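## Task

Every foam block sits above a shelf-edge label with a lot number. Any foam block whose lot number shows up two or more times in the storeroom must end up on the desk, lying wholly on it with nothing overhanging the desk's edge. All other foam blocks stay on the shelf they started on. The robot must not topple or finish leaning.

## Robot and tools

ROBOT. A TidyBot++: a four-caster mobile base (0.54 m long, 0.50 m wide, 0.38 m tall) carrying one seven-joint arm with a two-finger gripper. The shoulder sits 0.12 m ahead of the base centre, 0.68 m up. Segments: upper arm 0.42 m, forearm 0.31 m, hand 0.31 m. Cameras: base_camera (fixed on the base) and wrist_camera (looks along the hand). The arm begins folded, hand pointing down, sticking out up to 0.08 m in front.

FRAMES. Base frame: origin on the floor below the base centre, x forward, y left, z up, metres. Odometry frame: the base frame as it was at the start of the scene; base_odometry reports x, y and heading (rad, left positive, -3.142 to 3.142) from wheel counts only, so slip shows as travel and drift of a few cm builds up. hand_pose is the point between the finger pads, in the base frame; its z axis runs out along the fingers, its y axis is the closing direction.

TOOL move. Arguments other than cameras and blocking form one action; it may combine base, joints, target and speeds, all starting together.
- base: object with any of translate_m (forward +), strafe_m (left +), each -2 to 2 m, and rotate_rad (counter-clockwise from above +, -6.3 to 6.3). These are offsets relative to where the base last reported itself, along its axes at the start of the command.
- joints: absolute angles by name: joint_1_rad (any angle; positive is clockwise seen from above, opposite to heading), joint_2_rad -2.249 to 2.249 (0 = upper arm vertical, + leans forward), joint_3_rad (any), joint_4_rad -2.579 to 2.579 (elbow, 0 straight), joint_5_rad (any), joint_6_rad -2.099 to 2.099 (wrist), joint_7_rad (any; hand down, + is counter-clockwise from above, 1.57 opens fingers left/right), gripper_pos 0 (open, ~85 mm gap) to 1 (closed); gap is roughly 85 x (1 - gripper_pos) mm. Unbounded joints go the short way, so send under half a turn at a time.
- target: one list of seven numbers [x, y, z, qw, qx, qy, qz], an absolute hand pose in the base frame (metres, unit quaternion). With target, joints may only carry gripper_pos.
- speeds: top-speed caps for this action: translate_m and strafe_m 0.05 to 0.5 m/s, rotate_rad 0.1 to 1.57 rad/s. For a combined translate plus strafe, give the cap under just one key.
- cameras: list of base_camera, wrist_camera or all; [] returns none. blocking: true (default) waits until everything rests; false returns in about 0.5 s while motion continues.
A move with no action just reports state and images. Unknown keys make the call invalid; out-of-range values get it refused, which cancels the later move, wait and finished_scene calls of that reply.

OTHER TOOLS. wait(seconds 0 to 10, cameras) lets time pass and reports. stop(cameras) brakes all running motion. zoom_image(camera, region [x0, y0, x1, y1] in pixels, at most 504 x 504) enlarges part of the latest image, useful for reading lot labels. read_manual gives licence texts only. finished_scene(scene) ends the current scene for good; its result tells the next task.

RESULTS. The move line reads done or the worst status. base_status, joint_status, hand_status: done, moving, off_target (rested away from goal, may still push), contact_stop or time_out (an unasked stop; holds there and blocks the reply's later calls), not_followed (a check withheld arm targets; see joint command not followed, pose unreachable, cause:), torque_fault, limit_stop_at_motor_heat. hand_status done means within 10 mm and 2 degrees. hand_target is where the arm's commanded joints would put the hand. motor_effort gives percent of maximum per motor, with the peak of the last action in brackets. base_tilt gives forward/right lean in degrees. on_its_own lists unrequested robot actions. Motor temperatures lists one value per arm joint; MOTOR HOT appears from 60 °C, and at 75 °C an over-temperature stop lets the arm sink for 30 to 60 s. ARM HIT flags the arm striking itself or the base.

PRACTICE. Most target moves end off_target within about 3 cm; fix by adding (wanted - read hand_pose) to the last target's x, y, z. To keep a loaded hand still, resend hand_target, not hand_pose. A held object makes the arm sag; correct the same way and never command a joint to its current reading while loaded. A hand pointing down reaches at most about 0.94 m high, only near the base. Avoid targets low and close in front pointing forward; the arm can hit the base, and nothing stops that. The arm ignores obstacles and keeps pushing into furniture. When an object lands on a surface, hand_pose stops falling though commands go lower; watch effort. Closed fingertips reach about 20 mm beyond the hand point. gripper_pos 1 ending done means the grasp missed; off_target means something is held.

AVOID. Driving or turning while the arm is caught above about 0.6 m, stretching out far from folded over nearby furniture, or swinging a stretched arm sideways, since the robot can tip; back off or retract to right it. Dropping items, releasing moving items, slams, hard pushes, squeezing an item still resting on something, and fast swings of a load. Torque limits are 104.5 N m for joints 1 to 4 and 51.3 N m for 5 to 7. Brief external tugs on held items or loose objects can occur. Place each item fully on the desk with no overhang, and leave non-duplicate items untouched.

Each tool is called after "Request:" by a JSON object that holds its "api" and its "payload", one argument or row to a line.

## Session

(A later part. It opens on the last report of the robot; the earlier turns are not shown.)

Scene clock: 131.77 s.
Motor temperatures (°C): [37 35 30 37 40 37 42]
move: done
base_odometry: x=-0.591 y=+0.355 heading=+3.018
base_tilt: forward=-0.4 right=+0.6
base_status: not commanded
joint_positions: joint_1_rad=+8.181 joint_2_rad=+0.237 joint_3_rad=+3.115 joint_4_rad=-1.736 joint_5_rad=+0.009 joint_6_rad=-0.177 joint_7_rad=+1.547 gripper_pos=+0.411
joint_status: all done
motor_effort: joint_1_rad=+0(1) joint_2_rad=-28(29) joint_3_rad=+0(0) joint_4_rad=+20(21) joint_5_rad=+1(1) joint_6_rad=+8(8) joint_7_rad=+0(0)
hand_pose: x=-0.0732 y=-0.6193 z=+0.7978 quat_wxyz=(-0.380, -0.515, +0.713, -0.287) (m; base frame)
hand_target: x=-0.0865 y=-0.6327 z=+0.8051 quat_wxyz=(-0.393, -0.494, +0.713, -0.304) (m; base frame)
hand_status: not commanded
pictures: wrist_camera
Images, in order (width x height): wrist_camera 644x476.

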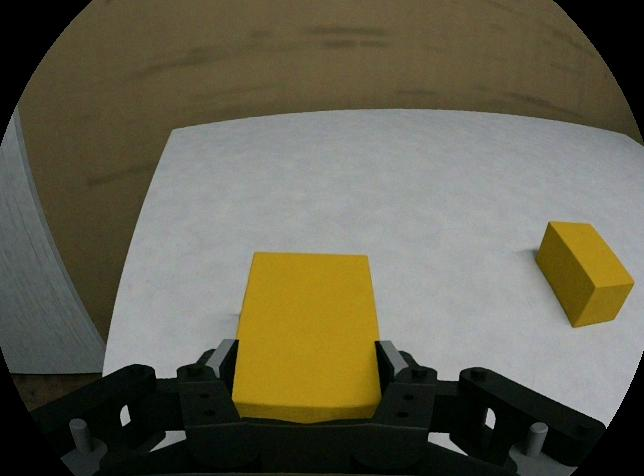

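Request:
{"api": "move", "payload": {
  "joints": {"joint_2_rad": 0.29},
  "cameras": []
}}

Request:
{"api": "move", "payload": {
  "joints": {"joint_2_rad": 0.302},
  "cameras": ["wrist_camera"]
}}

Scene clock: 132.67 s.
Motor temperatures (°C): [37 35 30 37 40 37 42]
move: done
base_odometry: x=-0.591 y=+0.355 heading=+3.018
base_tilt: forward=-0.4 right=+0.6
base_status: not commanded
joint_positions: joint_1_rad=+8.181 joint_2_rad=+0.267 joint_3_rad=+3.115 joint_4_rad=-1.734 joint_5_rad=+0.009 joint_6_rad=-0.175 joint_7_rad=+1.547 gripper_pos=+0.411
joint_status: all done
motor_effort: joint_1_rad=+0(1) joint_2_rad=-29(30) joint_3_rad=+0(0) joint_4_rad=+19(21) joint_5_rad=+1(1) joint_6_rad=+8(9) joint_7_rad=+0(1)
hand_pose: x=-0.0745 y=-0.6232 z=+0.7800 quat_wxyz=(-0.371, -0.518, +0.718, -0.280) (m; base frame)
hand_target: x=-0.0876 y=-0.6357 z=+0.7865 quat_wxyz=(-0.383, -0.498, +0.719, -0.297) (m; base frame)
hand_status: not commanded
pictures: none
No camera images: "cameras" was empty.

Scene clock: 133.23 s.
Motor temperatures (°C): [37 35 30 37 40 37 42]
move: done
base_odometry: x=-0.591 y=+0.355 heading=+3.018
base_tilt: forward=-0.4 right=+0.6
base_status: not commanded
joint_positions: joint_1_rad=+8.181 joint_2_rad=+0.276 joint_3_rad=+3.115 joint_4_rad=-1.734 joint_5_rad=+0.009 joint_6_rad=-0.174 joint_7_rad=+1.547 gripper_pos=+0.411
joint_status: all done
motor_effort: joint_1_rad=-1(1) joint_2_rad=-28(30) joint_3_rad=+0(0) joint_4_rad=+20(21) joint_5_rad=+1(1) joint_6_rad=+8(8) joint_7_rad=+0(1)
hand_pose: x=-0.0748 y=-0.6241 z=+0.7741 quat_wxyz=(-0.367, -0.519, +0.720, -0.278) (m; base frame)
hand_target: x=-0.0880 y=-0.6368 z=+0.7784 quat_wxyz=(-0.379, -0.500, +0.721, -0.294) (m; base frame)
hand_status: not commanded
pictures: wrist_camera
Images, in order (width x height): wrist_camera 644x476.

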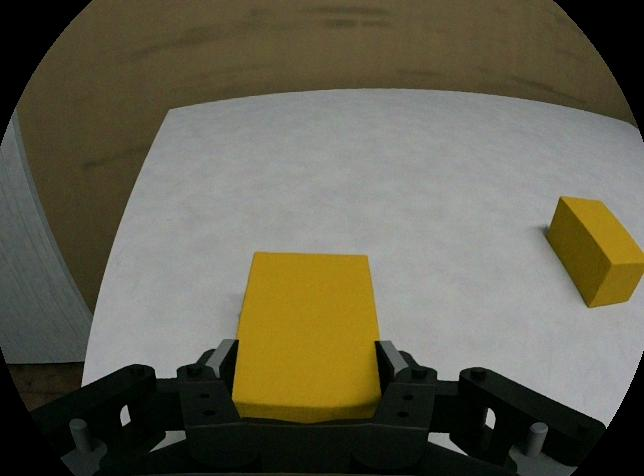

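Request:
{"api": "move", "payload": {
  "joints": {"joint_2_rad": 0.308},
  "cameras": []
}}

Request:
{"api": "move", "payload": {
  "joints": {"joint_2_rad": 0.314},
  "cameras": []
}}

Scene clock: 133.80 s.
Motor temperatures (°C): [37 35 30 37 40 37 42]
move: done
base_odometry: x=-0.591 y=+0.355 heading=+3.018
base_tilt: forward=-0.4 right=+0.6
base_status: not commanded
joint_positions: joint_1_rad=+8.181 joint_2_rad=+0.277 joint_3_rad=+3.115 joint_4_rad=-1.733 joint_5_rad=+0.009 joint_6_rad=-0.174 joint_7_rad=+1.547 gripper_pos=+0.411
joint_status: all done
motor_effort: joint_1_rad=+0(1) joint_2_rad=-28(29) joint_3_rad=+0(0) joint_4_rad=+20(20) joint_5_rad=+1(1) joint_6_rad=+7(8) joint_7_rad=+0(0)
hand_pose: x=-0.0749 y=-0.6245 z=+0.7736 quat_wxyz=(-0.367, -0.519, +0.720, -0.278) (m; base frame)
hand_target: x=-0.0882 y=-0.6374 z=+0.7744 quat_wxyz=(-0.376, -0.500, +0.723, -0.293) (m; base frame)
hand_status: not commanded
pictures: none
No camera images: "cameras" was empty.

Scene clock: 134.23 s.
Motor temperatures (°C): [37 35 30 37 40 37 42]
move: done
base_odometry: x=-0.591 y=+0.355 heading=+3.018
base_tilt: forward=-0.4 right=+0.6
base_status: not commanded
joint_positions: joint_1_rad=+8.181 joint_2_rad=+0.278 joint_3_rad=+3.115 joint_4_rad=-1.733 joint_5_rad=+0.009 joint_6_rad=-0.173 joint_7_rad=+1.547 gripper_pos=+0.411
joint_status: all done
motor_effort: joint_1_rad=-1(1) joint_2_rad=-28(28) joint_3_rad=-1(1) joint_4_rad=+19(20) joint_5_rad=+1(1) joint_6_rad=+7(8) joint_7_rad=+0(1)
hand_pose: x=-0.0749 y=-0.6246 z=+0.7735 quat_wxyz=(-0.367, -0.519, +0.720, -0.278) (m; base frame)
hand_target: x=-0.0884 y=-0.6379 z=+0.7704 quat_wxyz=(-0.374, -0.501, +0.724, -0.291) (m; base frame)
hand_status: not commanded
pictures: none
No camera images: "cameras" was empty.

Request:
{"api": "move", "payload": {
  "joints": {"joint_2_rad": 0.304, "gripper_pos": 0.3},
  "cameras": []
}}

Request:
{"api": "move", "payload": {
  "joints": {"gripper_pos": 0.0},
  "cameras": ["wrist_camera"]
}}

Request:
{"api": "move", "payload": {
  "joints": {"joint_2_rad": -0.2, "joint_4_rad": -1.6, "joint_6_rad": -0.7},
  "blocking": false,
  "cameras": ["wrist_camera"]
}}

Scene clock: 135.17 s.
Motor temperatures (°C): [37 35 30 37 40 37 42]
move: done
base_odometry: x=-0.591 y=+0.355 heading=+3.018
base_tilt: forward=-0.4 right=+0.6
base_status: not commanded
joint_positions: joint_1_rad=+8.181 joint_2_rad=+0.281 joint_3_rad=+3.115 joint_4_rad=-1.733 joint_5_rad=+0.009 joint_6_rad=-0.173 joint_7_rad=+1.547 gripper_pos=+0.300
joint_status: all done
motor_effort: joint_1_rad=+0(1) joint_2_rad=-29(31) joint_3_rad=+0(0) joint_4_rad=+20(20) joint_5_rad=+1(1) joint_6_rad=+8(8) joint_7_rad=+0(1)
hand_pose: x=-0.0750 y=-0.6249 z=+0.7713 quat_wxyz=(-0.366, -0.520, +0.720, -0.277) (m; base frame)
hand_target: x=-0.0881 y=-0.6370 z=+0.7771 quat_wxyz=(-0.378, -0.500, +0.722, -0.294) (m; base frame)
hand_status: not commanded
pictures: none
No camera images: "cameras" was empty.

Scene clock: 135.87 s.
Motor temperatures (°C): [37 35 30 37 40 37 42]
move: done
base_odometry: x=-0.591 y=+0.355 heading=+3.018
base_tilt: forward=-0.4 right=+0.6
base_status: not commanded
joint_positions: joint_1_rad=+8.181 joint_2_rad=+0.281 joint_3_rad=+3.115 joint_4_rad=-1.733 joint_5_rad=+0.009 joint_6_rad=-0.173 joint_7_rad=+1.547 gripper_pos=+0.000
joint_status: all done
motor_effort: joint_1_rad=-1(1) joint_2_rad=-28(30) joint_3_rad=+0(0) joint_4_rad=+19(20) joint_5_rad=+1(1) joint_6_rad=+7(8) joint_7_rad=+0(1)
hand_pose: x=-0.0750 y=-0.6249 z=+0.7713 quat_wxyz=(-0.366, -0.520, +0.720, -0.277) (m; base frame)
hand_target: x=-0.0881 y=-0.6370 z=+0.7771 quat_wxyz=(-0.378, -0.500, +0.722, -0.294) (m; base frame)
hand_status: not commanded
pictures: wrist_camera
Images, in order (width x height): wrist_camera 644x476.

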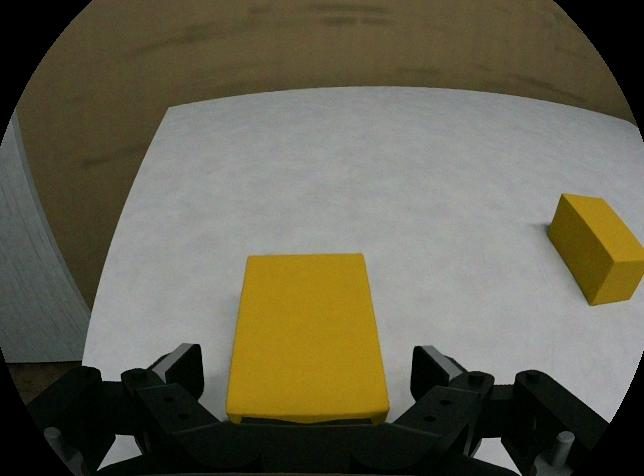

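Scene clock: 136.37 s.
Motor temperatures (°C): [37 35 30 37 40 37 42]
move: moving
base_odometry: x=-0.591 y=+0.355 heading=+3.018
base_tilt: forward=-0.4 right=+0.6
base_status: not commanded
joint_positions: joint_1_rad=+8.181 joint_2_rad=+0.203 joint_3_rad=+3.115 joint_4_rad=-1.711 joint_5_rad=+0.009 joint_6_rad=-0.234 joint_7_rad=+1.547 gripper_pos=+0.000
joint_status: joint_2_rad moving; joint_4_rad moving; joint_6_rad moving
motor_effort: joint_1_rad=+0(1) joint_2_rad=-30(32) joint_3_rad=+0(0) joint_4_rad=+22(22) joint_5_rad=+1(1) joint_6_rad=+7(9) joint_7_rad=-1(1)
hand_pose: x=-0.0711 y=-0.6126 z=+0.8181 quat_wxyz=(-0.381, -0.515, +0.713, -0.287) (m; base frame)
hand_target: x=-0.0743 y=-0.6060 z=+0.8417 quat_wxyz=(-0.381, -0.502, +0.717, -0.299) (m; base frame)
hand_status: not commanded
pictures: wrist_camera
Images, in order (width x height): wrist_camera 644x476.

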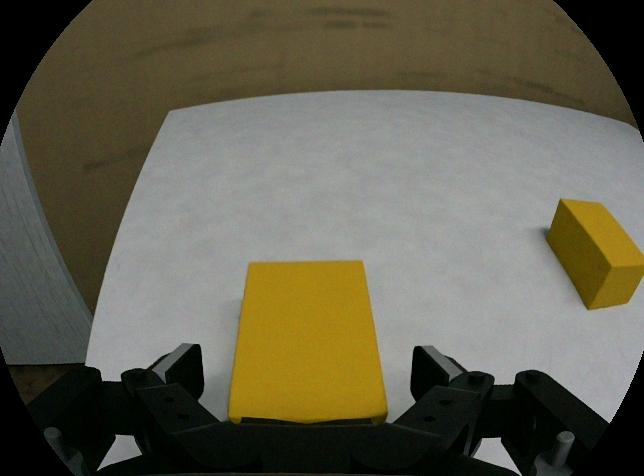

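Request:
{"api": "move", "payload": {
  "base": {"translate_m": -2.0, "strafe_m": 0.53},
  "joints": {"joint_1_rad": 7.85, "joint_2_rad": -0.9, "joint_4_rad": -2.5, "joint_6_rad": -0.42},
  "blocking": false,
  "cameras": ["wrist_camera"]
}}

Request:
{"api": "wait", "payload": {
  "seconds": 3.4,
  "cameras": ["base_camera", "wrist_camera"]
}}

Scene clock: 138.57 s.
Motor temperatures (°C): [37 35 30 37 40 37 42]
earlier move: done
move: moving
base_odometry: x=-0.526 y=+0.330 heading=+3.018
base_tilt: forward=-0.4 right=+0.6
base_status: translate_m moving; strafe_m moving
joint_positions: joint_1_rad=+8.164 joint_2_rad=-0.277 joint_3_rad=+3.114 joint_4_rad=-1.693 joint_5_rad=+0.007 joint_6_rad=-0.650 joint_7_rad=+1.547 gripper_pos=+0.000
joint_status: joint_1_rad moving; joint_2_rad moving; joint_4_rad moving; joint_6_rad moving
motor_effort: joint_1_rad=-1(1) joint_2_rad=-12(15) joint_3_rad=+1(3) joint_4_rad=+21(23) joint_5_rad=+1(1) joint_6_rad=+7(8) joint_7_rad=+0(1)
hand_pose: x=-0.0101 y=-0.4510 z=+0.9868 quat_wxyz=(-0.410, -0.510, +0.691, -0.307) (m; base frame)
hand_target: x=+0.0137 y=-0.4436 z=+0.9737 quat_wxyz=(-0.388, -0.524, +0.687, -0.320) (m; base frame)
hand_status: not commanded
pictures: wrist_camera
Images, in order (width x height): wrist_camera 644x476.

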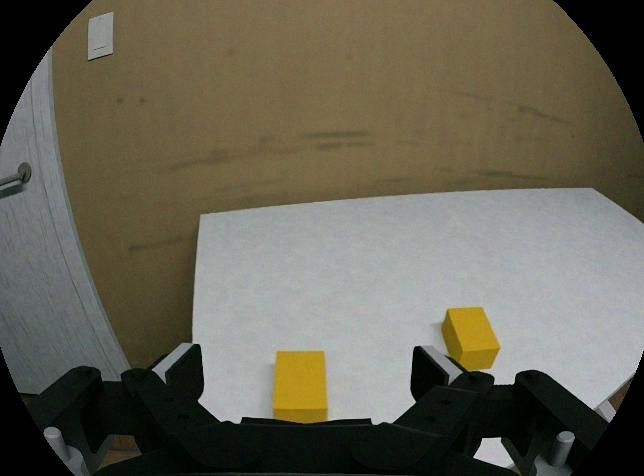

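Scene clock: 141.97 s.
Motor temperatures (°C): [37 35 30 37 40 37 42]
earlier move: moving
base_odometry: x=+1.114 y=-0.331 heading=+3.018
base_tilt: forward=-0.4 right=+0.6
base_status: translate_m moving; strafe_m moving
joint_positions: joint_1_rad=+7.869 joint_2_rad=-0.882 joint_3_rad=+3.114 joint_4_rad=-2.470 joint_5_rad=+0.006 joint_6_rad=-0.476 joint_7_rad=+1.547 gripper_pos=+0.000
joint_status: all done
motor_effort: joint_1_rad=+0(2) joint_2_rad=+7(15) joint_3_rad=+0(3) joint_4_rad=+22(23) joint_5_rad=+0(1) joint_6_rad=+8(9) joint_7_rad=+0(1)
hand_pose: x=+0.1225 y=-0.2635 z=+0.7961 quat_wxyz=(-0.367, -0.606, +0.608, -0.359) (m; base frame)
hand_target: x=+0.1364 y=-0.2646 z=+0.7987 quat_wxyz=(-0.365, -0.604, +0.594, -0.387) (m; base frame)
hand_status: not commanded
wait: 3.40 s; no rest
pictures: base_camera, wrist_camera
Images, in order (width x height): base_camera 644x364, wrist_camera 644x476.

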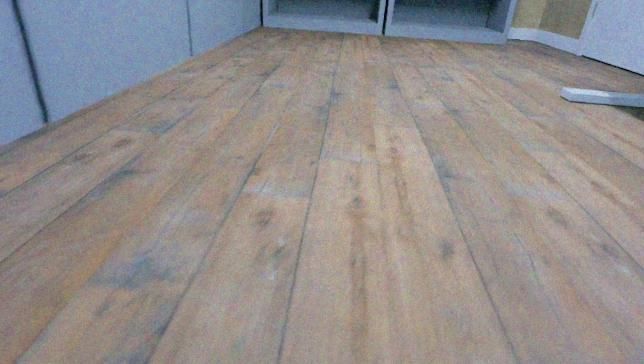

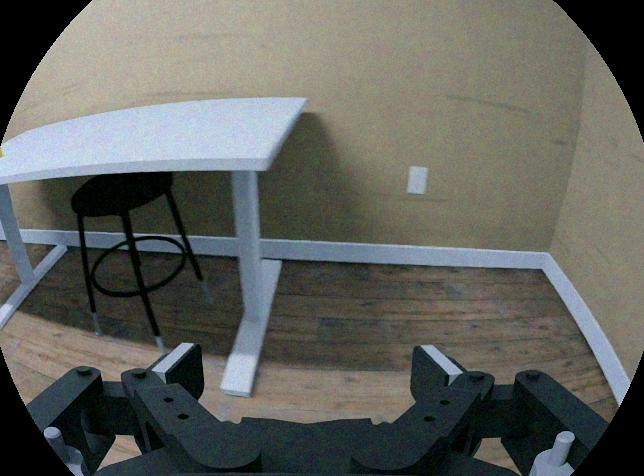

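Request:
{"api": "move", "payload": {
  "base": {"translate_m": -0.2, "strafe_m": 0.15},
  "cameras": ["base_camera", "wrist_camera"]
}}

Scene clock: 144.17 s.
Motor temperatures (°C): [37 35 30 37 40 37 42]
move: done
base_odometry: x=+1.499 y=-0.588 heading=+3.018
base_tilt: forward=-0.4 right=+0.6
base_status: done
joint_positions: joint_1_rad=+7.865 joint_2_rad=-0.889 joint_3_rad=+3.114 joint_4_rad=-2.471 joint_5_rad=+0.005 joint_6_rad=-0.473 joint_7_rad=+1.547 gripper_pos=+0.000
joint_status: not commanded
motor_effort: joint_1_rad=+0(1) joint_2_rad=+7(9) joint_3_rad=+1(2) joint_4_rad=+22(23) joint_5_rad=+1(1) joint_6_rad=+8(8) joint_7_rad=+0(1)
hand_pose: x=+0.1238 y=-0.2629 z=+0.7984 quat_wxyz=(-0.368, -0.605, +0.606, -0.363) (m; base frame)
hand_target: x=+0.1364 y=-0.2646 z=+0.7987 quat_wxyz=(-0.365, -0.604, +0.594, -0.387) (m; base frame)
hand_status: not commanded
pictures: base_camera, wrist_camera
Images, in order (width x height): base_camera 644x364, wrist_camera 644x476.

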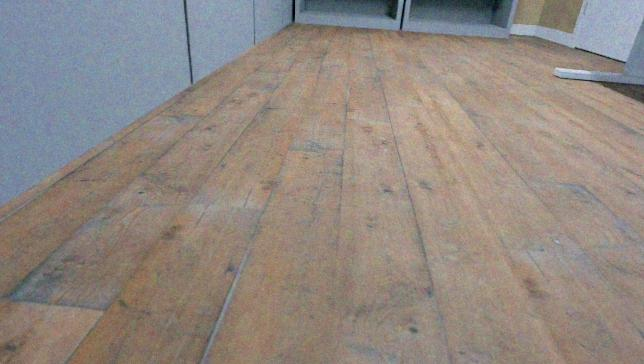

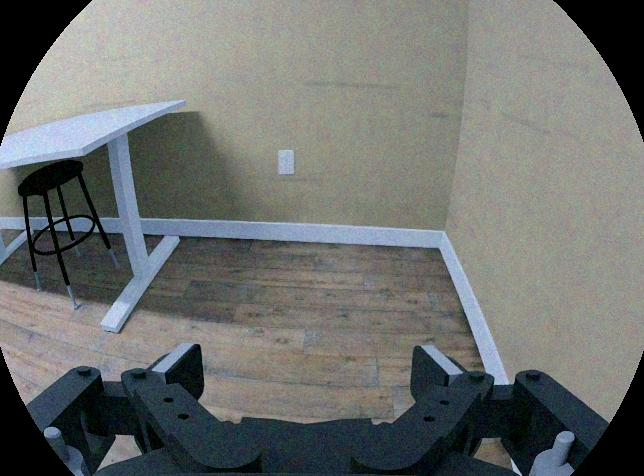

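Request:
{"api": "move", "payload": {
  "base": {"strafe_m": 1.3},
  "blocking": false,
  "cameras": []
}}

Request:
{"api": "wait", "payload": {
  "seconds": 2.7,
  "cameras": ["base_camera", "wrist_camera"]
}}

Scene clock: 145.83 s.
Motor temperatures (°C): [37 35 30 37 40 37 42]
move: moving
base_odometry: x=+1.492 y=-0.652 heading=+3.018
base_tilt: forward=-0.4 right=+0.6
base_status: strafe_m moving
joint_positions: joint_1_rad=+7.865 joint_2_rad=-0.889 joint_3_rad=+3.114 joint_4_rad=-2.471 joint_5_rad=+0.005 joint_6_rad=-0.472 joint_7_rad=+1.547 gripper_pos=+0.000
joint_status: not commanded
motor_effort: joint_1_rad=+0(1) joint_2_rad=+6(7) joint_3_rad=+1(2) joint_4_rad=+22(22) joint_5_rad=+1(1) joint_6_rad=+8(8) joint_7_rad=+0(0)
hand_pose: x=+0.1239 y=-0.2631 z=+0.7986 quat_wxyz=(-0.368, -0.605, +0.605, -0.363) (m; base frame)
hand_target: x=+0.1364 y=-0.2646 z=+0.7987 quat_wxyz=(-0.365, -0.604, +0.594, -0.387) (m; base frame)
hand_status: not commanded
pictures: none
No camera images: "cameras" was empty.

Scene clock: 148.53 s.
Motor temperatures (°C): [37 35 30 37 40 37 42]
earlier move: moving
base_odometry: x=+1.343 y=-1.844 heading=+3.018
base_tilt: forward=-0.4 right=+0.6
base_status: strafe_m moving
joint_positions: joint_1_rad=+7.865 joint_2_rad=-0.890 joint_3_rad=+3.114 joint_4_rad=-2.471 joint_5_rad=+0.005 joint_6_rad=-0.472 joint_7_rad=+1.547 gripper_pos=+0.000
joint_status: not commanded
motor_effort: joint_1_rad=+0(1) joint_2_rad=+8(9) joint_3_rad=+1(2) joint_4_rad=+22(23) joint_5_rad=+1(1) joint_6_rad=+8(8) joint_7_rad=+0(1)
hand_pose: x=+0.1239 y=-0.2629 z=+0.7990 quat_wxyz=(-0.369, -0.605, +0.605, -0.364) (m; base frame)
hand_target: x=+0.1364 y=-0.2646 z=+0.7987 quat_wxyz=(-0.365, -0.604, +0.594, -0.387) (m; base frame)
hand_status: not commanded
wait: 2.70 s; no rest
pictures: base_camera, wrist_camera
Images, in order (width x height): base_camera 644x364, wrist_camera 644x476.

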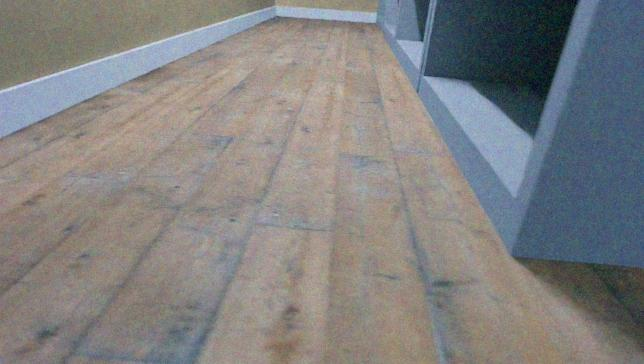

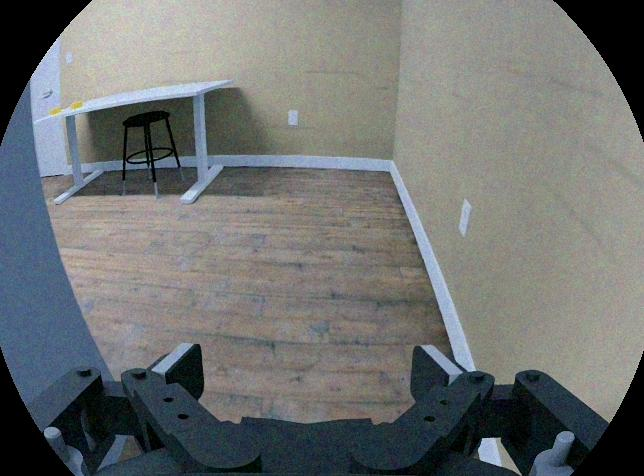

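Request:
{"api": "move", "payload": {
  "base": {"translate_m": 2.0, "strafe_m": 0.06, "rotate_rad": -0.045},
  "blocking": false,
  "cameras": []
}}

Request:
{"api": "wait", "payload": {
  "seconds": 2.6,
  "cameras": ["base_camera", "wrist_camera"]
}}

Scene clock: 150.87 s.
Motor temperatures (°C): [37 35 30 37 40 37 42]
earlier move: done
move: moving
base_odometry: x=+1.275 y=-1.872 heading=+2.974
base_tilt: forward=-0.4 right=+0.6
base_status: translate_m moving; strafe_m moving; rotate_rad moving
joint_positions: joint_1_rad=+7.863 joint_2_rad=-0.890 joint_3_rad=+3.114 joint_4_rad=-2.471 joint_5_rad=+0.005 joint_6_rad=-0.472 joint_7_rad=+1.547 gripper_pos=+0.000
joint_status: not commanded
motor_effort: joint_1_rad=+0(1) joint_2_rad=+8(8) joint_3_rad=+1(1) joint_4_rad=+22(23) joint_5_rad=+1(1) joint_6_rad=+8(9) joint_7_rad=+0(1)
hand_pose: x=+0.1245 y=-0.2630 z=+0.7991 quat_wxyz=(-0.369, -0.605, +0.604, -0.364) (m; base frame)
hand_target: x=+0.1364 y=-0.2646 z=+0.7987 quat_wxyz=(-0.365, -0.604, +0.594, -0.387) (m; base frame)
hand_status: not commanded
pictures: none
No camera images: "cameras" was empty.

Scene clock: 153.47 s.
Motor temperatures (°C): [37 35 30 37 40 37 42]
earlier move: moving
base_odometry: x=+0.034 y=-1.756 heading=+2.975
base_tilt: forward=-0.3 right=+0.6
base_status: translate_m moving; strafe_m moving; rotate_rad moving
joint_positions: joint_1_rad=+7.863 joint_2_rad=-0.890 joint_3_rad=+3.114 joint_4_rad=-2.471 joint_5_rad=+0.005 joint_6_rad=-0.472 joint_7_rad=+1.547 gripper_pos=+0.000
joint_status: not commanded
motor_effort: joint_1_rad=-1(1) joint_2_rad=+6(8) joint_3_rad=+1(2) joint_4_rad=+22(23) joint_5_rad=+1(1) joint_6_rad=+8(9) joint_7_rad=+0(1)
hand_pose: x=+0.1245 y=-0.2630 z=+0.7991 quat_wxyz=(-0.369, -0.605, +0.604, -0.364) (m; base frame)
hand_target: x=+0.1364 y=-0.2646 z=+0.7987 quat_wxyz=(-0.365, -0.604, +0.594, -0.387) (m; base frame)
hand_status: not commanded
wait: 2.60 s; no rest
pictures: base_camera, wrist_camera
Images, in order (width x height): base_camera 644x364, wrist_camera 644x476.

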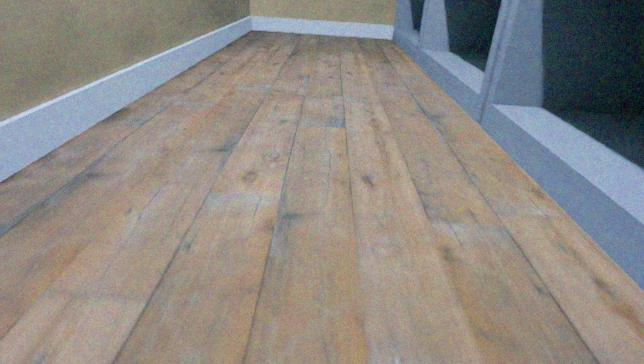

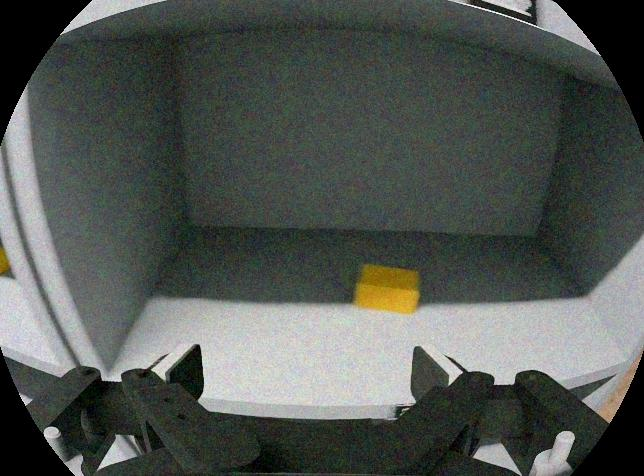

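Request:
{"api": "move", "payload": {
  "base": {"translate_m": 1.25},
  "joints": {"joint_1_rad": 7.85, "joint_2_rad": -0.6, "joint_4_rad": -1.5, "joint_6_rad": -1.2},
  "blocking": false,
  "cameras": []
}}

Request:
{"api": "wait", "payload": {
  "seconds": 2.3,
  "cameras": ["base_camera", "wrist_camera"]
}}

Scene clock: 155.17 s.
Motor temperatures (°C): [37 35 30 37 40 37 42]
earlier move: replaced
move: moving
base_odometry: x=-0.766 y=-1.676 heading=+2.974
base_tilt: forward=-0.4 right=+0.6
base_status: translate_m replaced; translate_m moving
joint_positions: joint_1_rad=+7.862 joint_2_rad=-0.877 joint_3_rad=+3.114 joint_4_rad=-2.392 joint_5_rad=+0.005 joint_6_rad=-0.497 joint_7_rad=+1.547 gripper_pos=+0.000
joint_status: joint_1_rad moving; joint_2_rad moving; joint_4_rad moving; joint_6_rad moving
motor_effort: joint_1_rad=+0(1) joint_2_rad=+7(8) joint_3_rad=+1(2) joint_4_rad=+23(23) joint_5_rad=+1(1) joint_6_rad=+8(9) joint_7_rad=+0(1)
hand_pose: x=+0.1255 y=-0.2717 z=+0.8352 quat_wxyz=(-0.380, -0.598, +0.597, -0.377) (m; base frame)
hand_target: x=+0.1393 y=-0.2732 z=+0.8380 quat_wxyz=(-0.360, -0.607, +0.594, -0.386) (m; base frame)
hand_status: not commanded
pictures: none
No camera images: "cameras" was empty.

Scene clock: 157.47 s.
Motor temperatures (°C): [37 35 30 37 40 37 42]
earlier move: moving
base_odometry: x=-1.763 y=-1.508 heading=+2.974
base_tilt: forward=-0.3 right=+0.6
base_status: translate_m moving
joint_positions: joint_1_rad=+7.862 joint_2_rad=-0.616 joint_3_rad=+3.114 joint_4_rad=-1.515 joint_5_rad=+0.004 joint_6_rad=-1.150 joint_7_rad=+1.547 gripper_pos=+0.000
joint_status: all done
motor_effort: joint_1_rad=-1(2) joint_2_rad=+4(8) joint_3_rad=+2(3) joint_4_rad=+19(24) joint_5_rad=+1(2) joint_6_rad=+8(9) joint_7_rad=+0(1)
hand_pose: x=+0.1297 y=-0.2788 z=+1.0773 quat_wxyz=(-0.366, -0.604, +0.604, -0.368) (m; base frame)
hand_target: x=+0.1517 y=-0.2760 z=+1.0672 quat_wxyz=(-0.334, -0.633, +0.593, -0.369) (m; base frame)
hand_status: not commanded
wait: 2.30 s; no rest
pictures: base_camera, wrist_camera
Images, in order (width x height): base_camera 644x364, wrist_camera 644x476.

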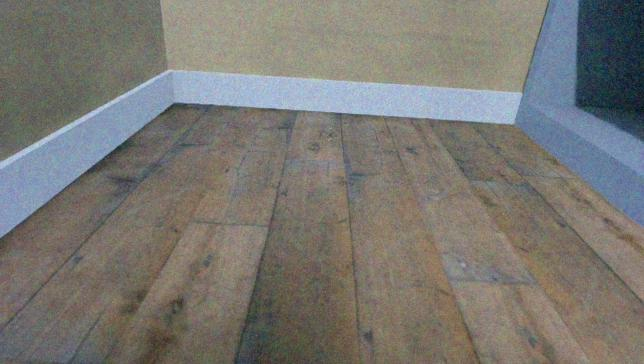

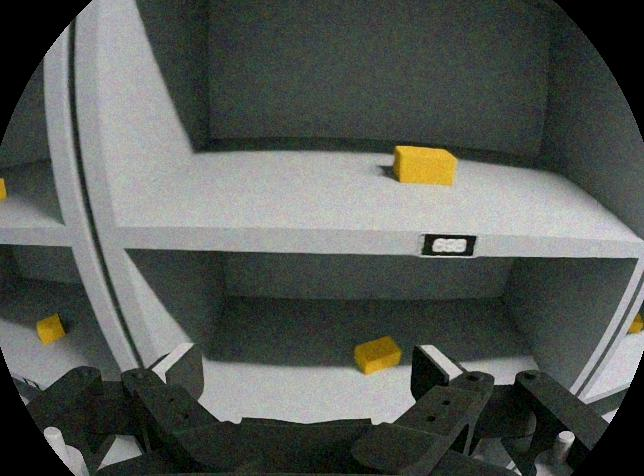

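Request:
{"api": "zoom_image", "payload": {
  "camera": "wrist_camera",
  "region": [400, 220, 500, 270]
}}

Request:
{"api": "move", "payload": {
  "cameras": ["wrist_camera"]
}}

Scaled by 5.040.

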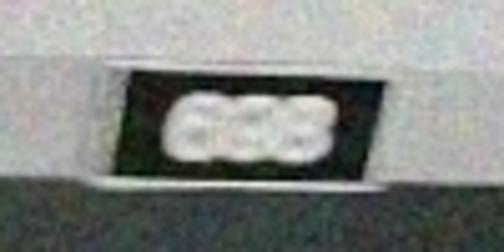

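Scene clock: 157.70 s.
Motor temperatures (°C): [37 35 30 37 40 37 42]
earlier move: moving
base_odometry: x=-1.774 y=-1.503 heading=+2.974
base_tilt: forward=-0.3 right=+0.6
base_status: translate_m moving
joint_positions: joint_1_rad=+7.862 joint_2_rad=-0.616 joint_3_rad=+3.114 joint_4_rad=-1.515 joint_5_rad=+0.004 joint_6_rad=-1.151 joint_7_rad=+1.547 gripper_pos=+0.000
joint_status: all done
motor_effort: joint_1_rad=-1(2) joint_2_rad=+3(8) joint_3_rad=+2(3) joint_4_rad=+18(24) joint_5_rad=+1(2) joint_6_rad=+8(9) joint_7_rad=+0(1)
hand_pose: x=+0.1297 y=-0.2788 z=+1.0772 quat_wxyz=(-0.366, -0.604, +0.604, -0.368) (m; base frame)
hand_target: x=+0.1517 y=-0.2760 z=+1.0672 quat_wxyz=(-0.334, -0.633, +0.593, -0.369) (m; base frame)
hand_status: not commanded
pictures: wrist_camera
Images, in order (width x height): wrist_camera 644x476.

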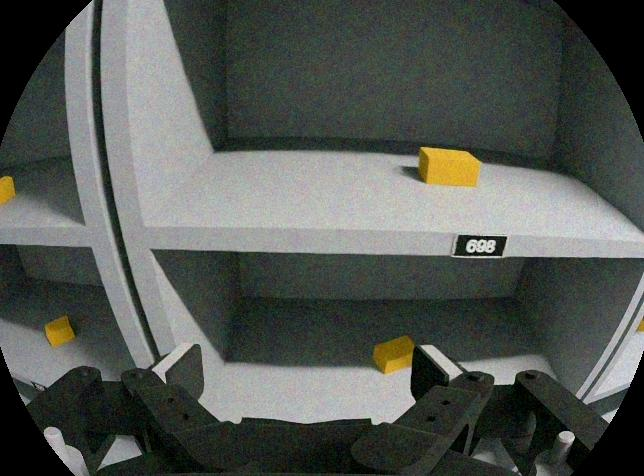

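Request:
{"api": "zoom_image", "payload": {
  "camera": "wrist_camera",
  "region": [400, 130, 500, 200]
}}

Request:
{"api": "move", "payload": {
  "cameras": ["wrist_camera"]
}}

Request:
{"api": "zoom_image", "payload": {
  "camera": "wrist_camera",
  "region": [400, 130, 500, 200]
}}

Scaled by 5.040.

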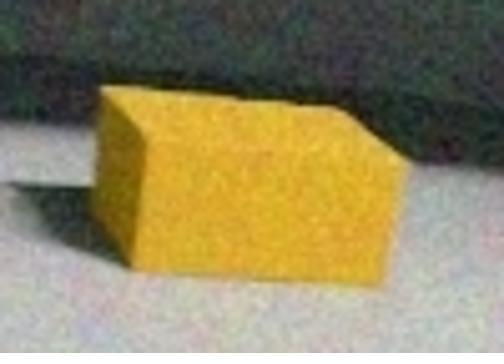

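Scene clock: 158.13 s.
Motor temperatures (°C): [37 35 30 37 40 37 42]
earlier move: done
base_odometry: x=-1.774 y=-1.503 heading=+2.974
base_tilt: forward=-0.3 right=+0.6
base_status: done
joint_positions: joint_1_rad=+7.862 joint_2_rad=-0.615 joint_3_rad=+3.114 joint_4_rad=-1.515 joint_5_rad=+0.003 joint_6_rad=-1.151 joint_7_rad=+1.547 gripper_pos=+0.000
joint_status: all done
motor_effort: joint_1_rad=+0(2) joint_2_rad=+4(8) joint_3_rad=+1(3) joint_4_rad=+18(24) joint_5_rad=+1(2) joint_6_rad=+8(9) joint_7_rad=+0(1)
hand_pose: x=+0.1297 y=-0.2791 z=+1.0769 quat_wxyz=(-0.366, -0.605, +0.604, -0.368) (m; base frame)
hand_target: x=+0.1517 y=-0.2760 z=+1.0672 quat_wxyz=(-0.334, -0.633, +0.593, -0.369) (m; base frame)
hand_status: not commanded
pictures: wrist_camera
Images, in order (width x height): wrist_camera 644x476.

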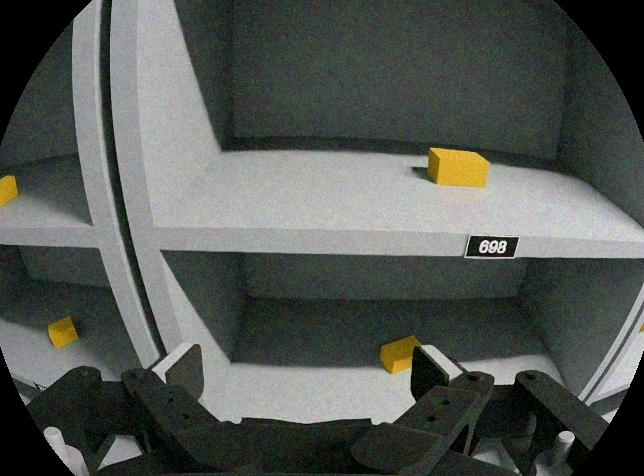

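Scaled by 5.040.

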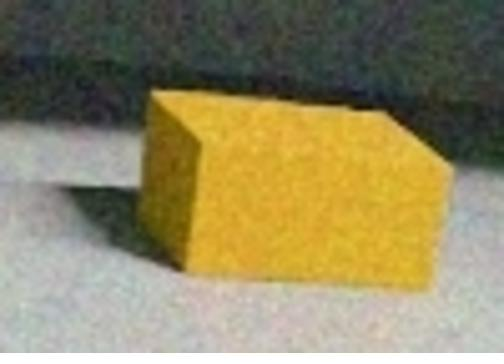

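Request:
{"api": "move", "payload": {
  "base": {"translate_m": -0.23, "strafe_m": -0.07},
  "joints": {"joint_1_rad": 7.85, "joint_2_rad": -0.2, "joint_4_rad": -1.08, "joint_6_rad": -1.3},
  "cameras": ["wrist_camera", "base_camera"]
}}

Scene clock: 162.30 s.
Motor temperatures (°C): [37 35 30 37 40 37 42]
move: done
base_odometry: x=-1.536 y=-1.472 heading=+2.974
base_tilt: forward=-0.4 right=+0.6
base_status: done
joint_positions: joint_1_rad=+7.862 joint_2_rad=-0.204 joint_3_rad=+3.115 joint_4_rad=-1.097 joint_5_rad=+0.002 joint_6_rad=-1.250 joint_7_rad=+1.547 gripper_pos=+0.000
joint_status: all done
motor_effort: joint_1_rad=+0(1) joint_2_rad=-10(14) joint_3_rad=+0(3) joint_4_rad=+18(19) joint_5_rad=+1(2) joint_6_rad=+7(9) joint_7_rad=+0(1)
hand_pose: x=+0.1295 y=-0.4210 z=+1.1220 quat_wxyz=(-0.334, -0.620, +0.622, -0.343) (m; base frame)
hand_target: x=+0.1541 y=-0.4124 z=+1.1166 quat_wxyz=(-0.306, -0.648, +0.605, -0.348) (m; base frame)
hand_status: not commanded
pictures: base_camera, wrist_camera
Images, in order (width x height): base_camera 644x364, wrist_camera 644x476.

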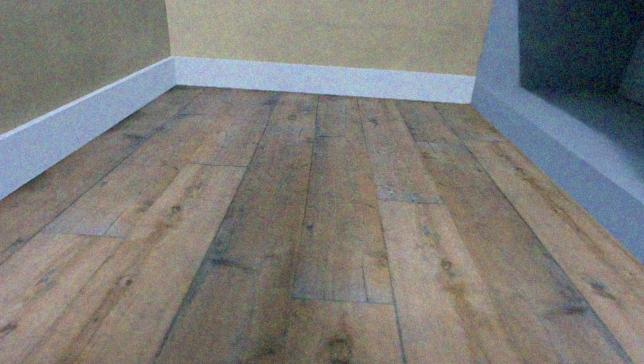

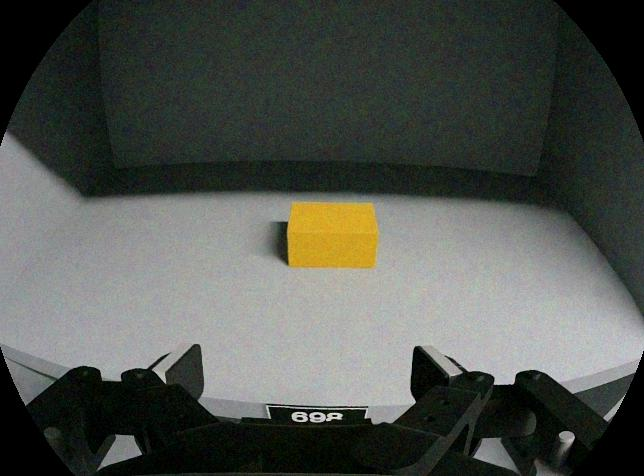

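Request:
{"api": "zoom_image", "payload": {
  "camera": "wrist_camera",
  "region": [270, 190, 400, 280]
}}

Request:
{"api": "move", "payload": {
  "cameras": ["wrist_camera"]
}}

Scaled by 3.877.

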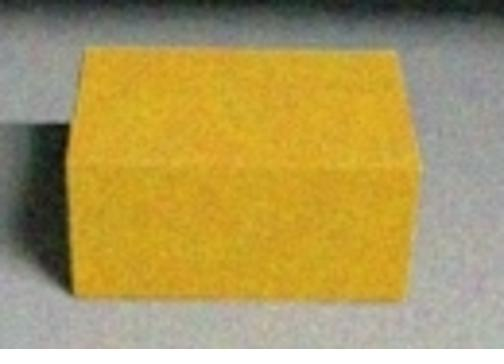

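Scene clock: 162.43 s.
Motor temperatures (°C): [37 35 30 37 40 37 42]
base_odometry: x=-1.536 y=-1.472 heading=+2.974
base_tilt: forward=-0.4 right=+0.6
base_status: done
joint_positions: joint_1_rad=+7.862 joint_2_rad=-0.204 joint_3_rad=+3.115 joint_4_rad=-1.097 joint_5_rad=+0.002 joint_6_rad=-1.250 joint_7_rad=+1.547 gripper_pos=+0.000
joint_status: all done
motor_effort: joint_1_rad=-1(1) joint_2_rad=-10(14) joint_3_rad=+1(3) joint_4_rad=+19(19) joint_5_rad=+1(2) joint_6_rad=+8(9) joint_7_rad=+0(1)
hand_pose: x=+0.1295 y=-0.4210 z=+1.1219 quat_wxyz=(-0.334, -0.620, +0.622, -0.343) (m; base frame)
hand_target: x=+0.1541 y=-0.4124 z=+1.1166 quat_wxyz=(-0.306, -0.648, +0.605, -0.348) (m; base frame)
hand_status: not commanded
pictures: wrist_camera
Images, in order (width x height): wrist_camera 644x476.

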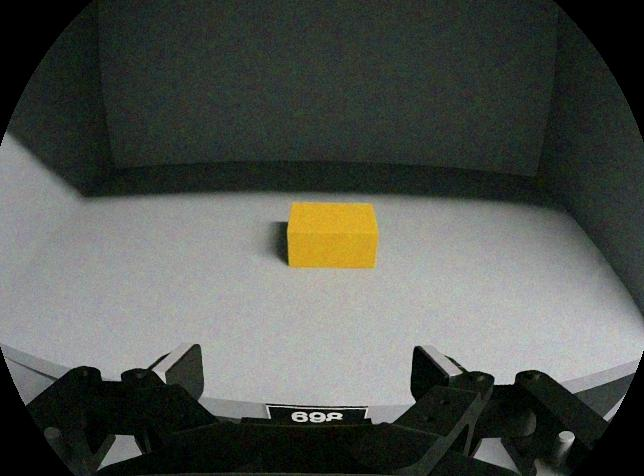

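Request:
{"api": "move", "payload": {
  "base": {"translate_m": 0.44, "strafe_m": -0.03, "rotate_rad": -1.56},
  "joints": {"joint_1_rad": 6.43, "joint_2_rad": -0.6, "joint_4_rad": -1.5, "joint_5_rad": 1.17, "joint_6_rad": -1.877, "joint_7_rad": 0.616},
  "cameras": ["base_camera", "wrist_camera"]
}}

Scene clock: 174.80 s.
Motor temperatures (°C): [37 35 30 37 40 37 42]
move: done
base_odometry: x=-1.965 y=-1.369 heading=+1.414
base_tilt: forward=-0.4 right=+0.6
base_status: done
joint_positions: joint_1_rad=+6.449 joint_2_rad=-0.582 joint_3_rad=+3.115 joint_4_rad=-1.470 joint_5_rad=+1.103 joint_6_rad=-1.826 joint_7_rad=+0.660 gripper_pos=+0.000
joint_status: all done
motor_effort: joint_1_rad=-1(2) joint_2_rad=+7(12) joint_3_rad=-1(3) joint_4_rad=+14(19) joint_5_rad=+7(8) joint_6_rad=+4(8) joint_7_rad=+0(1)
hand_pose: x=+0.1183 y=-0.2646 z=+1.0802 quat_wxyz=(-0.371, -0.598, +0.620, -0.346) (m; base frame)
hand_target: x=+0.0935 y=-0.2646 z=+1.0794 quat_wxyz=(-0.390, -0.568, +0.640, -0.340) (m; base frame)
hand_status: not commanded
pictures: base_camera, wrist_camera
Images, in order (width x height): base_camera 644x364, wrist_camera 644x476.

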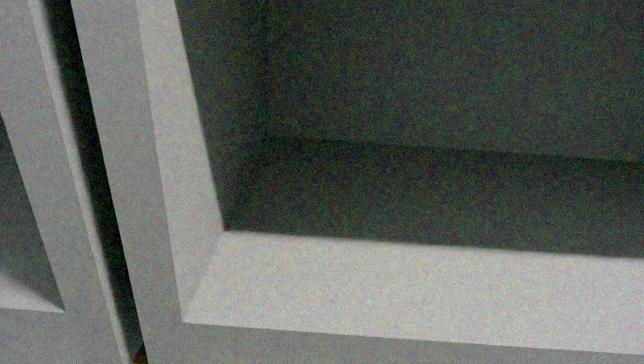

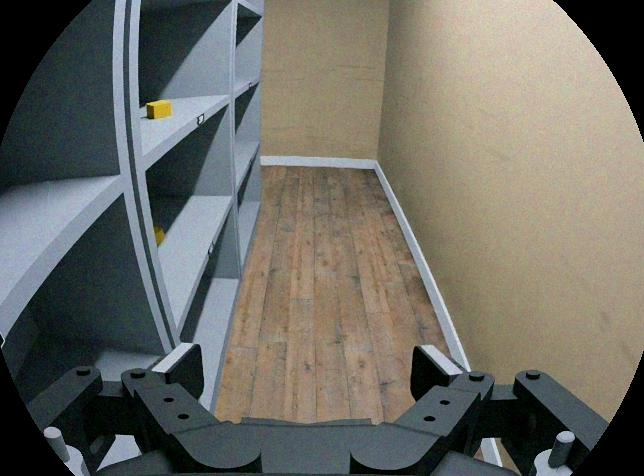

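Request:
{"api": "move", "payload": {
  "base": {"translate_m": 0.12},
  "joints": {"joint_2_rad": 0.44, "joint_4_rad": -0.435},
  "cameras": ["wrist_camera"]
}}

Scene clock: 177.87 s.
Motor temperatures (°C): [37 35 30 37 40 37 42]
move: done
base_odometry: x=-1.946 y=-1.250 heading=+1.412
base_tilt: forward=-0.3 right=+0.6
base_status: done
joint_positions: joint_1_rad=+6.448 joint_2_rad=+0.422 joint_3_rad=+3.115 joint_4_rad=-0.454 joint_5_rad=+1.108 joint_6_rad=-1.834 joint_7_rad=+0.659 gripper_pos=+0.000
joint_status: all done
motor_effort: joint_1_rad=+0(1) joint_2_rad=-28(31) joint_3_rad=+2(3) joint_4_rad=+13(15) joint_5_rad=+7(7) joint_6_rad=+5(6) joint_7_rad=+0(1)
hand_pose: x=+0.5138 y=-0.3311 z=+1.1091 quat_wxyz=(-0.360, -0.598, +0.629, -0.342) (m; base frame)
hand_target: x=+0.5051 y=-0.3263 z=+1.1116 quat_wxyz=(-0.373, -0.569, +0.649, -0.340) (m; base frame)
hand_status: not commanded
pictures: wrist_camera
Images, in order (width x height): wrist_camera 644x476.

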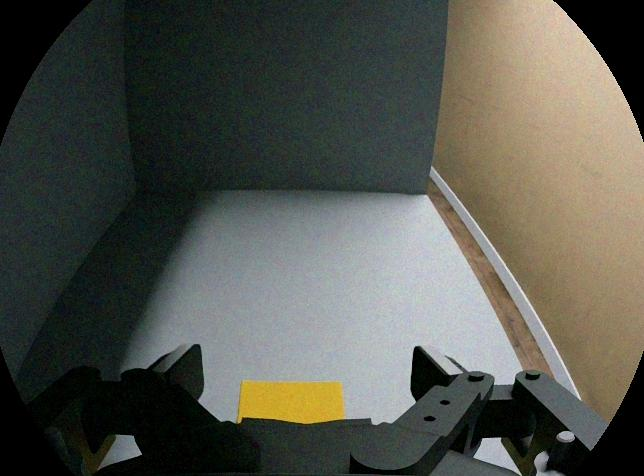

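Request:
{"api": "move", "payload": {
  "base": {"translate_m": 0.006, "strafe_m": 0.028},
  "joints": {"joint_2_rad": 0.317, "joint_4_rad": -0.785, "joint_5_rad": 1.133, "joint_6_rad": -1.676, "joint_7_rad": 0.429},
  "cameras": ["wrist_camera"]
}}

Scene clock: 180.70 s.
Motor temperatures (°C): [37 35 30 37 40 37 42]
move: done
base_odometry: x=-1.973 y=-1.240 heading=+1.412
base_tilt: forward=-0.3 right=+0.6
base_status: done
joint_positions: joint_1_rad=+6.433 joint_2_rad=+0.323 joint_3_rad=+3.115 joint_4_rad=-0.756 joint_5_rad=+1.109 joint_6_rad=-1.730 joint_7_rad=+0.475 gripper_pos=+0.000
joint_status: all done
motor_effort: joint_1_rad=+0(4) joint_2_rad=-26(29) joint_3_rad=+1(3) joint_4_rad=+16(16) joint_5_rad=+8(8) joint_6_rad=+3(6) joint_7_rad=+0(1)
hand_pose: x=+0.5129 y=-0.3289 z=+1.0826 quat_wxyz=(-0.373, -0.592, +0.620, -0.355) (m; base frame)
hand_target: x=+0.5237 y=-0.3335 z=+1.0891 quat_wxyz=(-0.371, -0.582, +0.614, -0.382) (m; base frame)
hand_status: not commanded
pictures: wrist_camera
Images, in order (width x height): wrist_camera 644x476.

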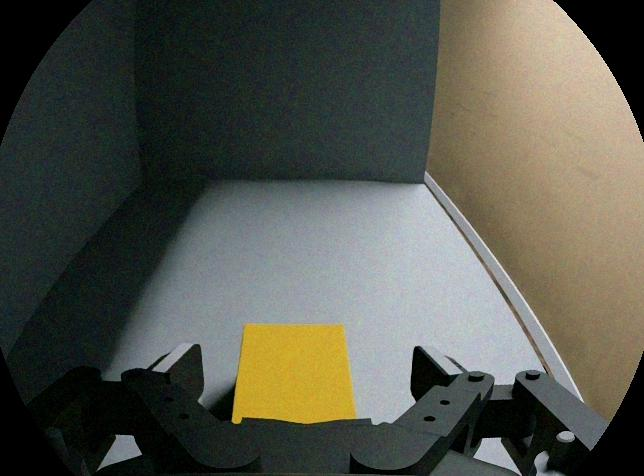

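Request:
{"api": "move", "payload": {
  "base": {"translate_m": 0.006},
  "joints": {"joint_2_rad": 0.274, "joint_4_rad": -0.957, "joint_5_rad": 1.08, "joint_6_rad": -1.61, "joint_7_rad": 0.316},
  "cameras": ["wrist_camera"]
}}

Scene clock: 182.87 s.
Motor temperatures (°C): [37 35 30 37 40 37 42]
move: done
base_odometry: x=-1.972 y=-1.234 heading=+1.413
base_tilt: forward=-0.3 right=+0.6
base_status: done
joint_positions: joint_1_rad=+6.433 joint_2_rad=+0.282 joint_3_rad=+3.115 joint_4_rad=-0.928 joint_5_rad=+1.109 joint_6_rad=-1.664 joint_7_rad=+0.362 gripper_pos=+0.000
joint_status: all done
motor_effort: joint_1_rad=-1(2) joint_2_rad=-26(27) joint_3_rad=+1(2) joint_4_rad=+16(18) joint_5_rad=+8(9) joint_6_rad=+3(5) joint_7_rad=+0(1)
hand_pose: x=+0.5135 y=-0.3305 z=+1.0552 quat_wxyz=(-0.378, -0.590, +0.616, -0.360) (m; base frame)
hand_target: x=+0.5304 y=-0.3272 z=+1.0471 quat_wxyz=(-0.354, -0.595, +0.614, -0.378) (m; base frame)
hand_status: not commanded
pictures: wrist_camera
Images, in order (width x height): wrist_camera 644x476.

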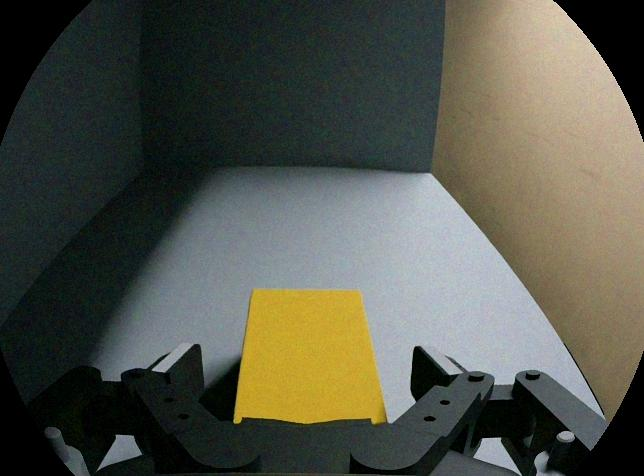

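Request:
{"api": "move", "payload": {
  "joints": {"joint_1_rad": 6.43, "joint_2_rad": 0.25, "joint_4_rad": -1.035, "joint_5_rad": 1.08, "joint_6_rad": -1.575, "joint_7_rad": 0.245},
  "cameras": ["wrist_camera"]
}}

Scene clock: 185.37 s.
Motor temperatures (°C): [37 35 30 37 40 37 42]
move: done
base_odometry: x=-1.972 y=-1.234 heading=+1.413
base_tilt: forward=-0.3 right=+0.6
base_status: not commanded
joint_positions: joint_1_rad=+6.433 joint_2_rad=+0.257 joint_3_rad=+3.115 joint_4_rad=-1.007 joint_5_rad=+1.109 joint_6_rad=-1.629 joint_7_rad=+0.289 gripper_pos=+0.000
joint_status: all done
motor_effort: joint_1_rad=-1(2) joint_2_rad=-25(26) joint_3_rad=+1(2) joint_4_rad=+17(18) joint_5_rad=+8(9) joint_6_rad=+3(4) joint_7_rad=+0(1)
hand_pose: x=+0.5121 y=-0.3307 z=+1.0440 quat_wxyz=(-0.373, -0.583, +0.620, -0.370) (m; base frame)
hand_target: x=+0.5287 y=-0.3268 z=+1.0349 quat_wxyz=(-0.348, -0.589, +0.619, -0.386) (m; base frame)
hand_status: not commanded
pictures: wrist_camera
Images, in order (width x height): wrist_camera 644x476.

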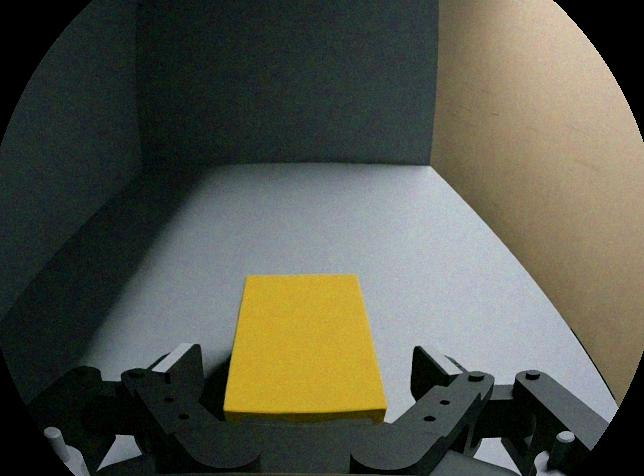

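Request:
{"api": "move", "payload": {
  "joints": {"joint_2_rad": 0.238, "joint_4_rad": -1.085, "joint_6_rad": -1.545, "joint_7_rad": 0.2, "gripper_pos": 0.1},
  "cameras": []
}}

Request:
{"api": "move", "payload": {
  "joints": {"gripper_pos": 0.58},
  "cameras": ["wrist_camera"]
}}

Scene clock: 186.40 s.
Motor temperatures (°C): [37 35 30 37 40 37 42]
move: done
base_odometry: x=-1.972 y=-1.234 heading=+1.413
base_tilt: forward=-0.3 right=+0.6
base_status: not commanded
joint_positions: joint_1_rad=+6.433 joint_2_rad=+0.244 joint_3_rad=+3.115 joint_4_rad=-1.058 joint_5_rad=+1.109 joint_6_rad=-1.598 joint_7_rad=+0.242 gripper_pos=+0.100
joint_status: all done
motor_effort: joint_1_rad=+0(1) joint_2_rad=-25(27) joint_3_rad=+1(1) joint_4_rad=+16(17) joint_5_rad=+9(9) joint_6_rad=+2(3) joint_7_rad=+0(1)
hand_pose: x=+0.5141 y=-0.3311 z=+1.0356 quat_wxyz=(-0.369, -0.581, +0.620, -0.378) (m; base frame)
hand_target: x=+0.5306 y=-0.3267 z=+1.0256 quat_wxyz=(-0.343, -0.587, +0.619, -0.392) (m; base frame)
hand_status: not commanded
pictures: none
No camera images: "cameras" was empty.

Scene clock: 187.20 s.
Motor temperatures (°C): [37 35 30 37 40 37 42]
move: off_target
base_odometry: x=-1.972 y=-1.234 heading=+1.413
base_tilt: forward=-0.3 right=+0.6
base_status: not commanded
joint_positions: joint_1_rad=+6.433 joint_2_rad=+0.240 joint_3_rad=+3.115 joint_4_rad=-1.059 joint_5_rad=+1.109 joint_6_rad=-1.596 joint_7_rad=+0.242 gripper_pos=+0.407
joint_status: gripper_pos off_target (ended at +0.407, target +0.580)
motor_effort: joint_1_rad=-1(2) joint_2_rad=-25(26) joint_3_rad=+1(2) joint_4_rad=+17(17) joint_5_rad=+9(9) joint_6_rad=+2(3) joint_7_rad=+0(1)
hand_pose: x=+0.5134 y=-0.3310 z=+1.0371 quat_wxyz=(-0.368, -0.580, +0.620, -0.379) (m; base frame)
hand_target: x=+0.5306 y=-0.3267 z=+1.0256 quat_wxyz=(-0.343, -0.587, +0.619, -0.392) (m; base frame)
hand_status: not commanded
pictures: wrist_camera
Images, in order (width x height): wrist_camera 644x476.

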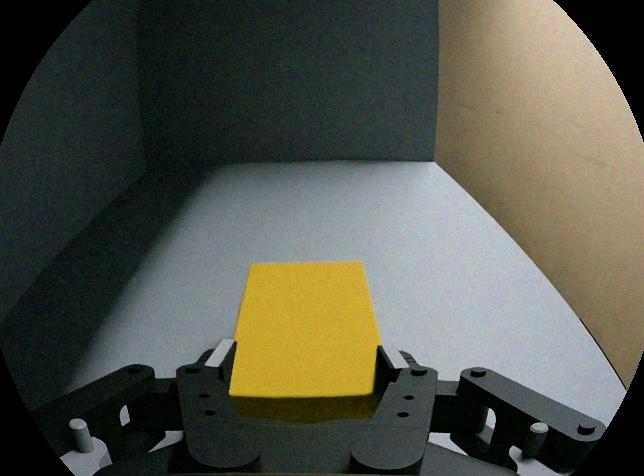

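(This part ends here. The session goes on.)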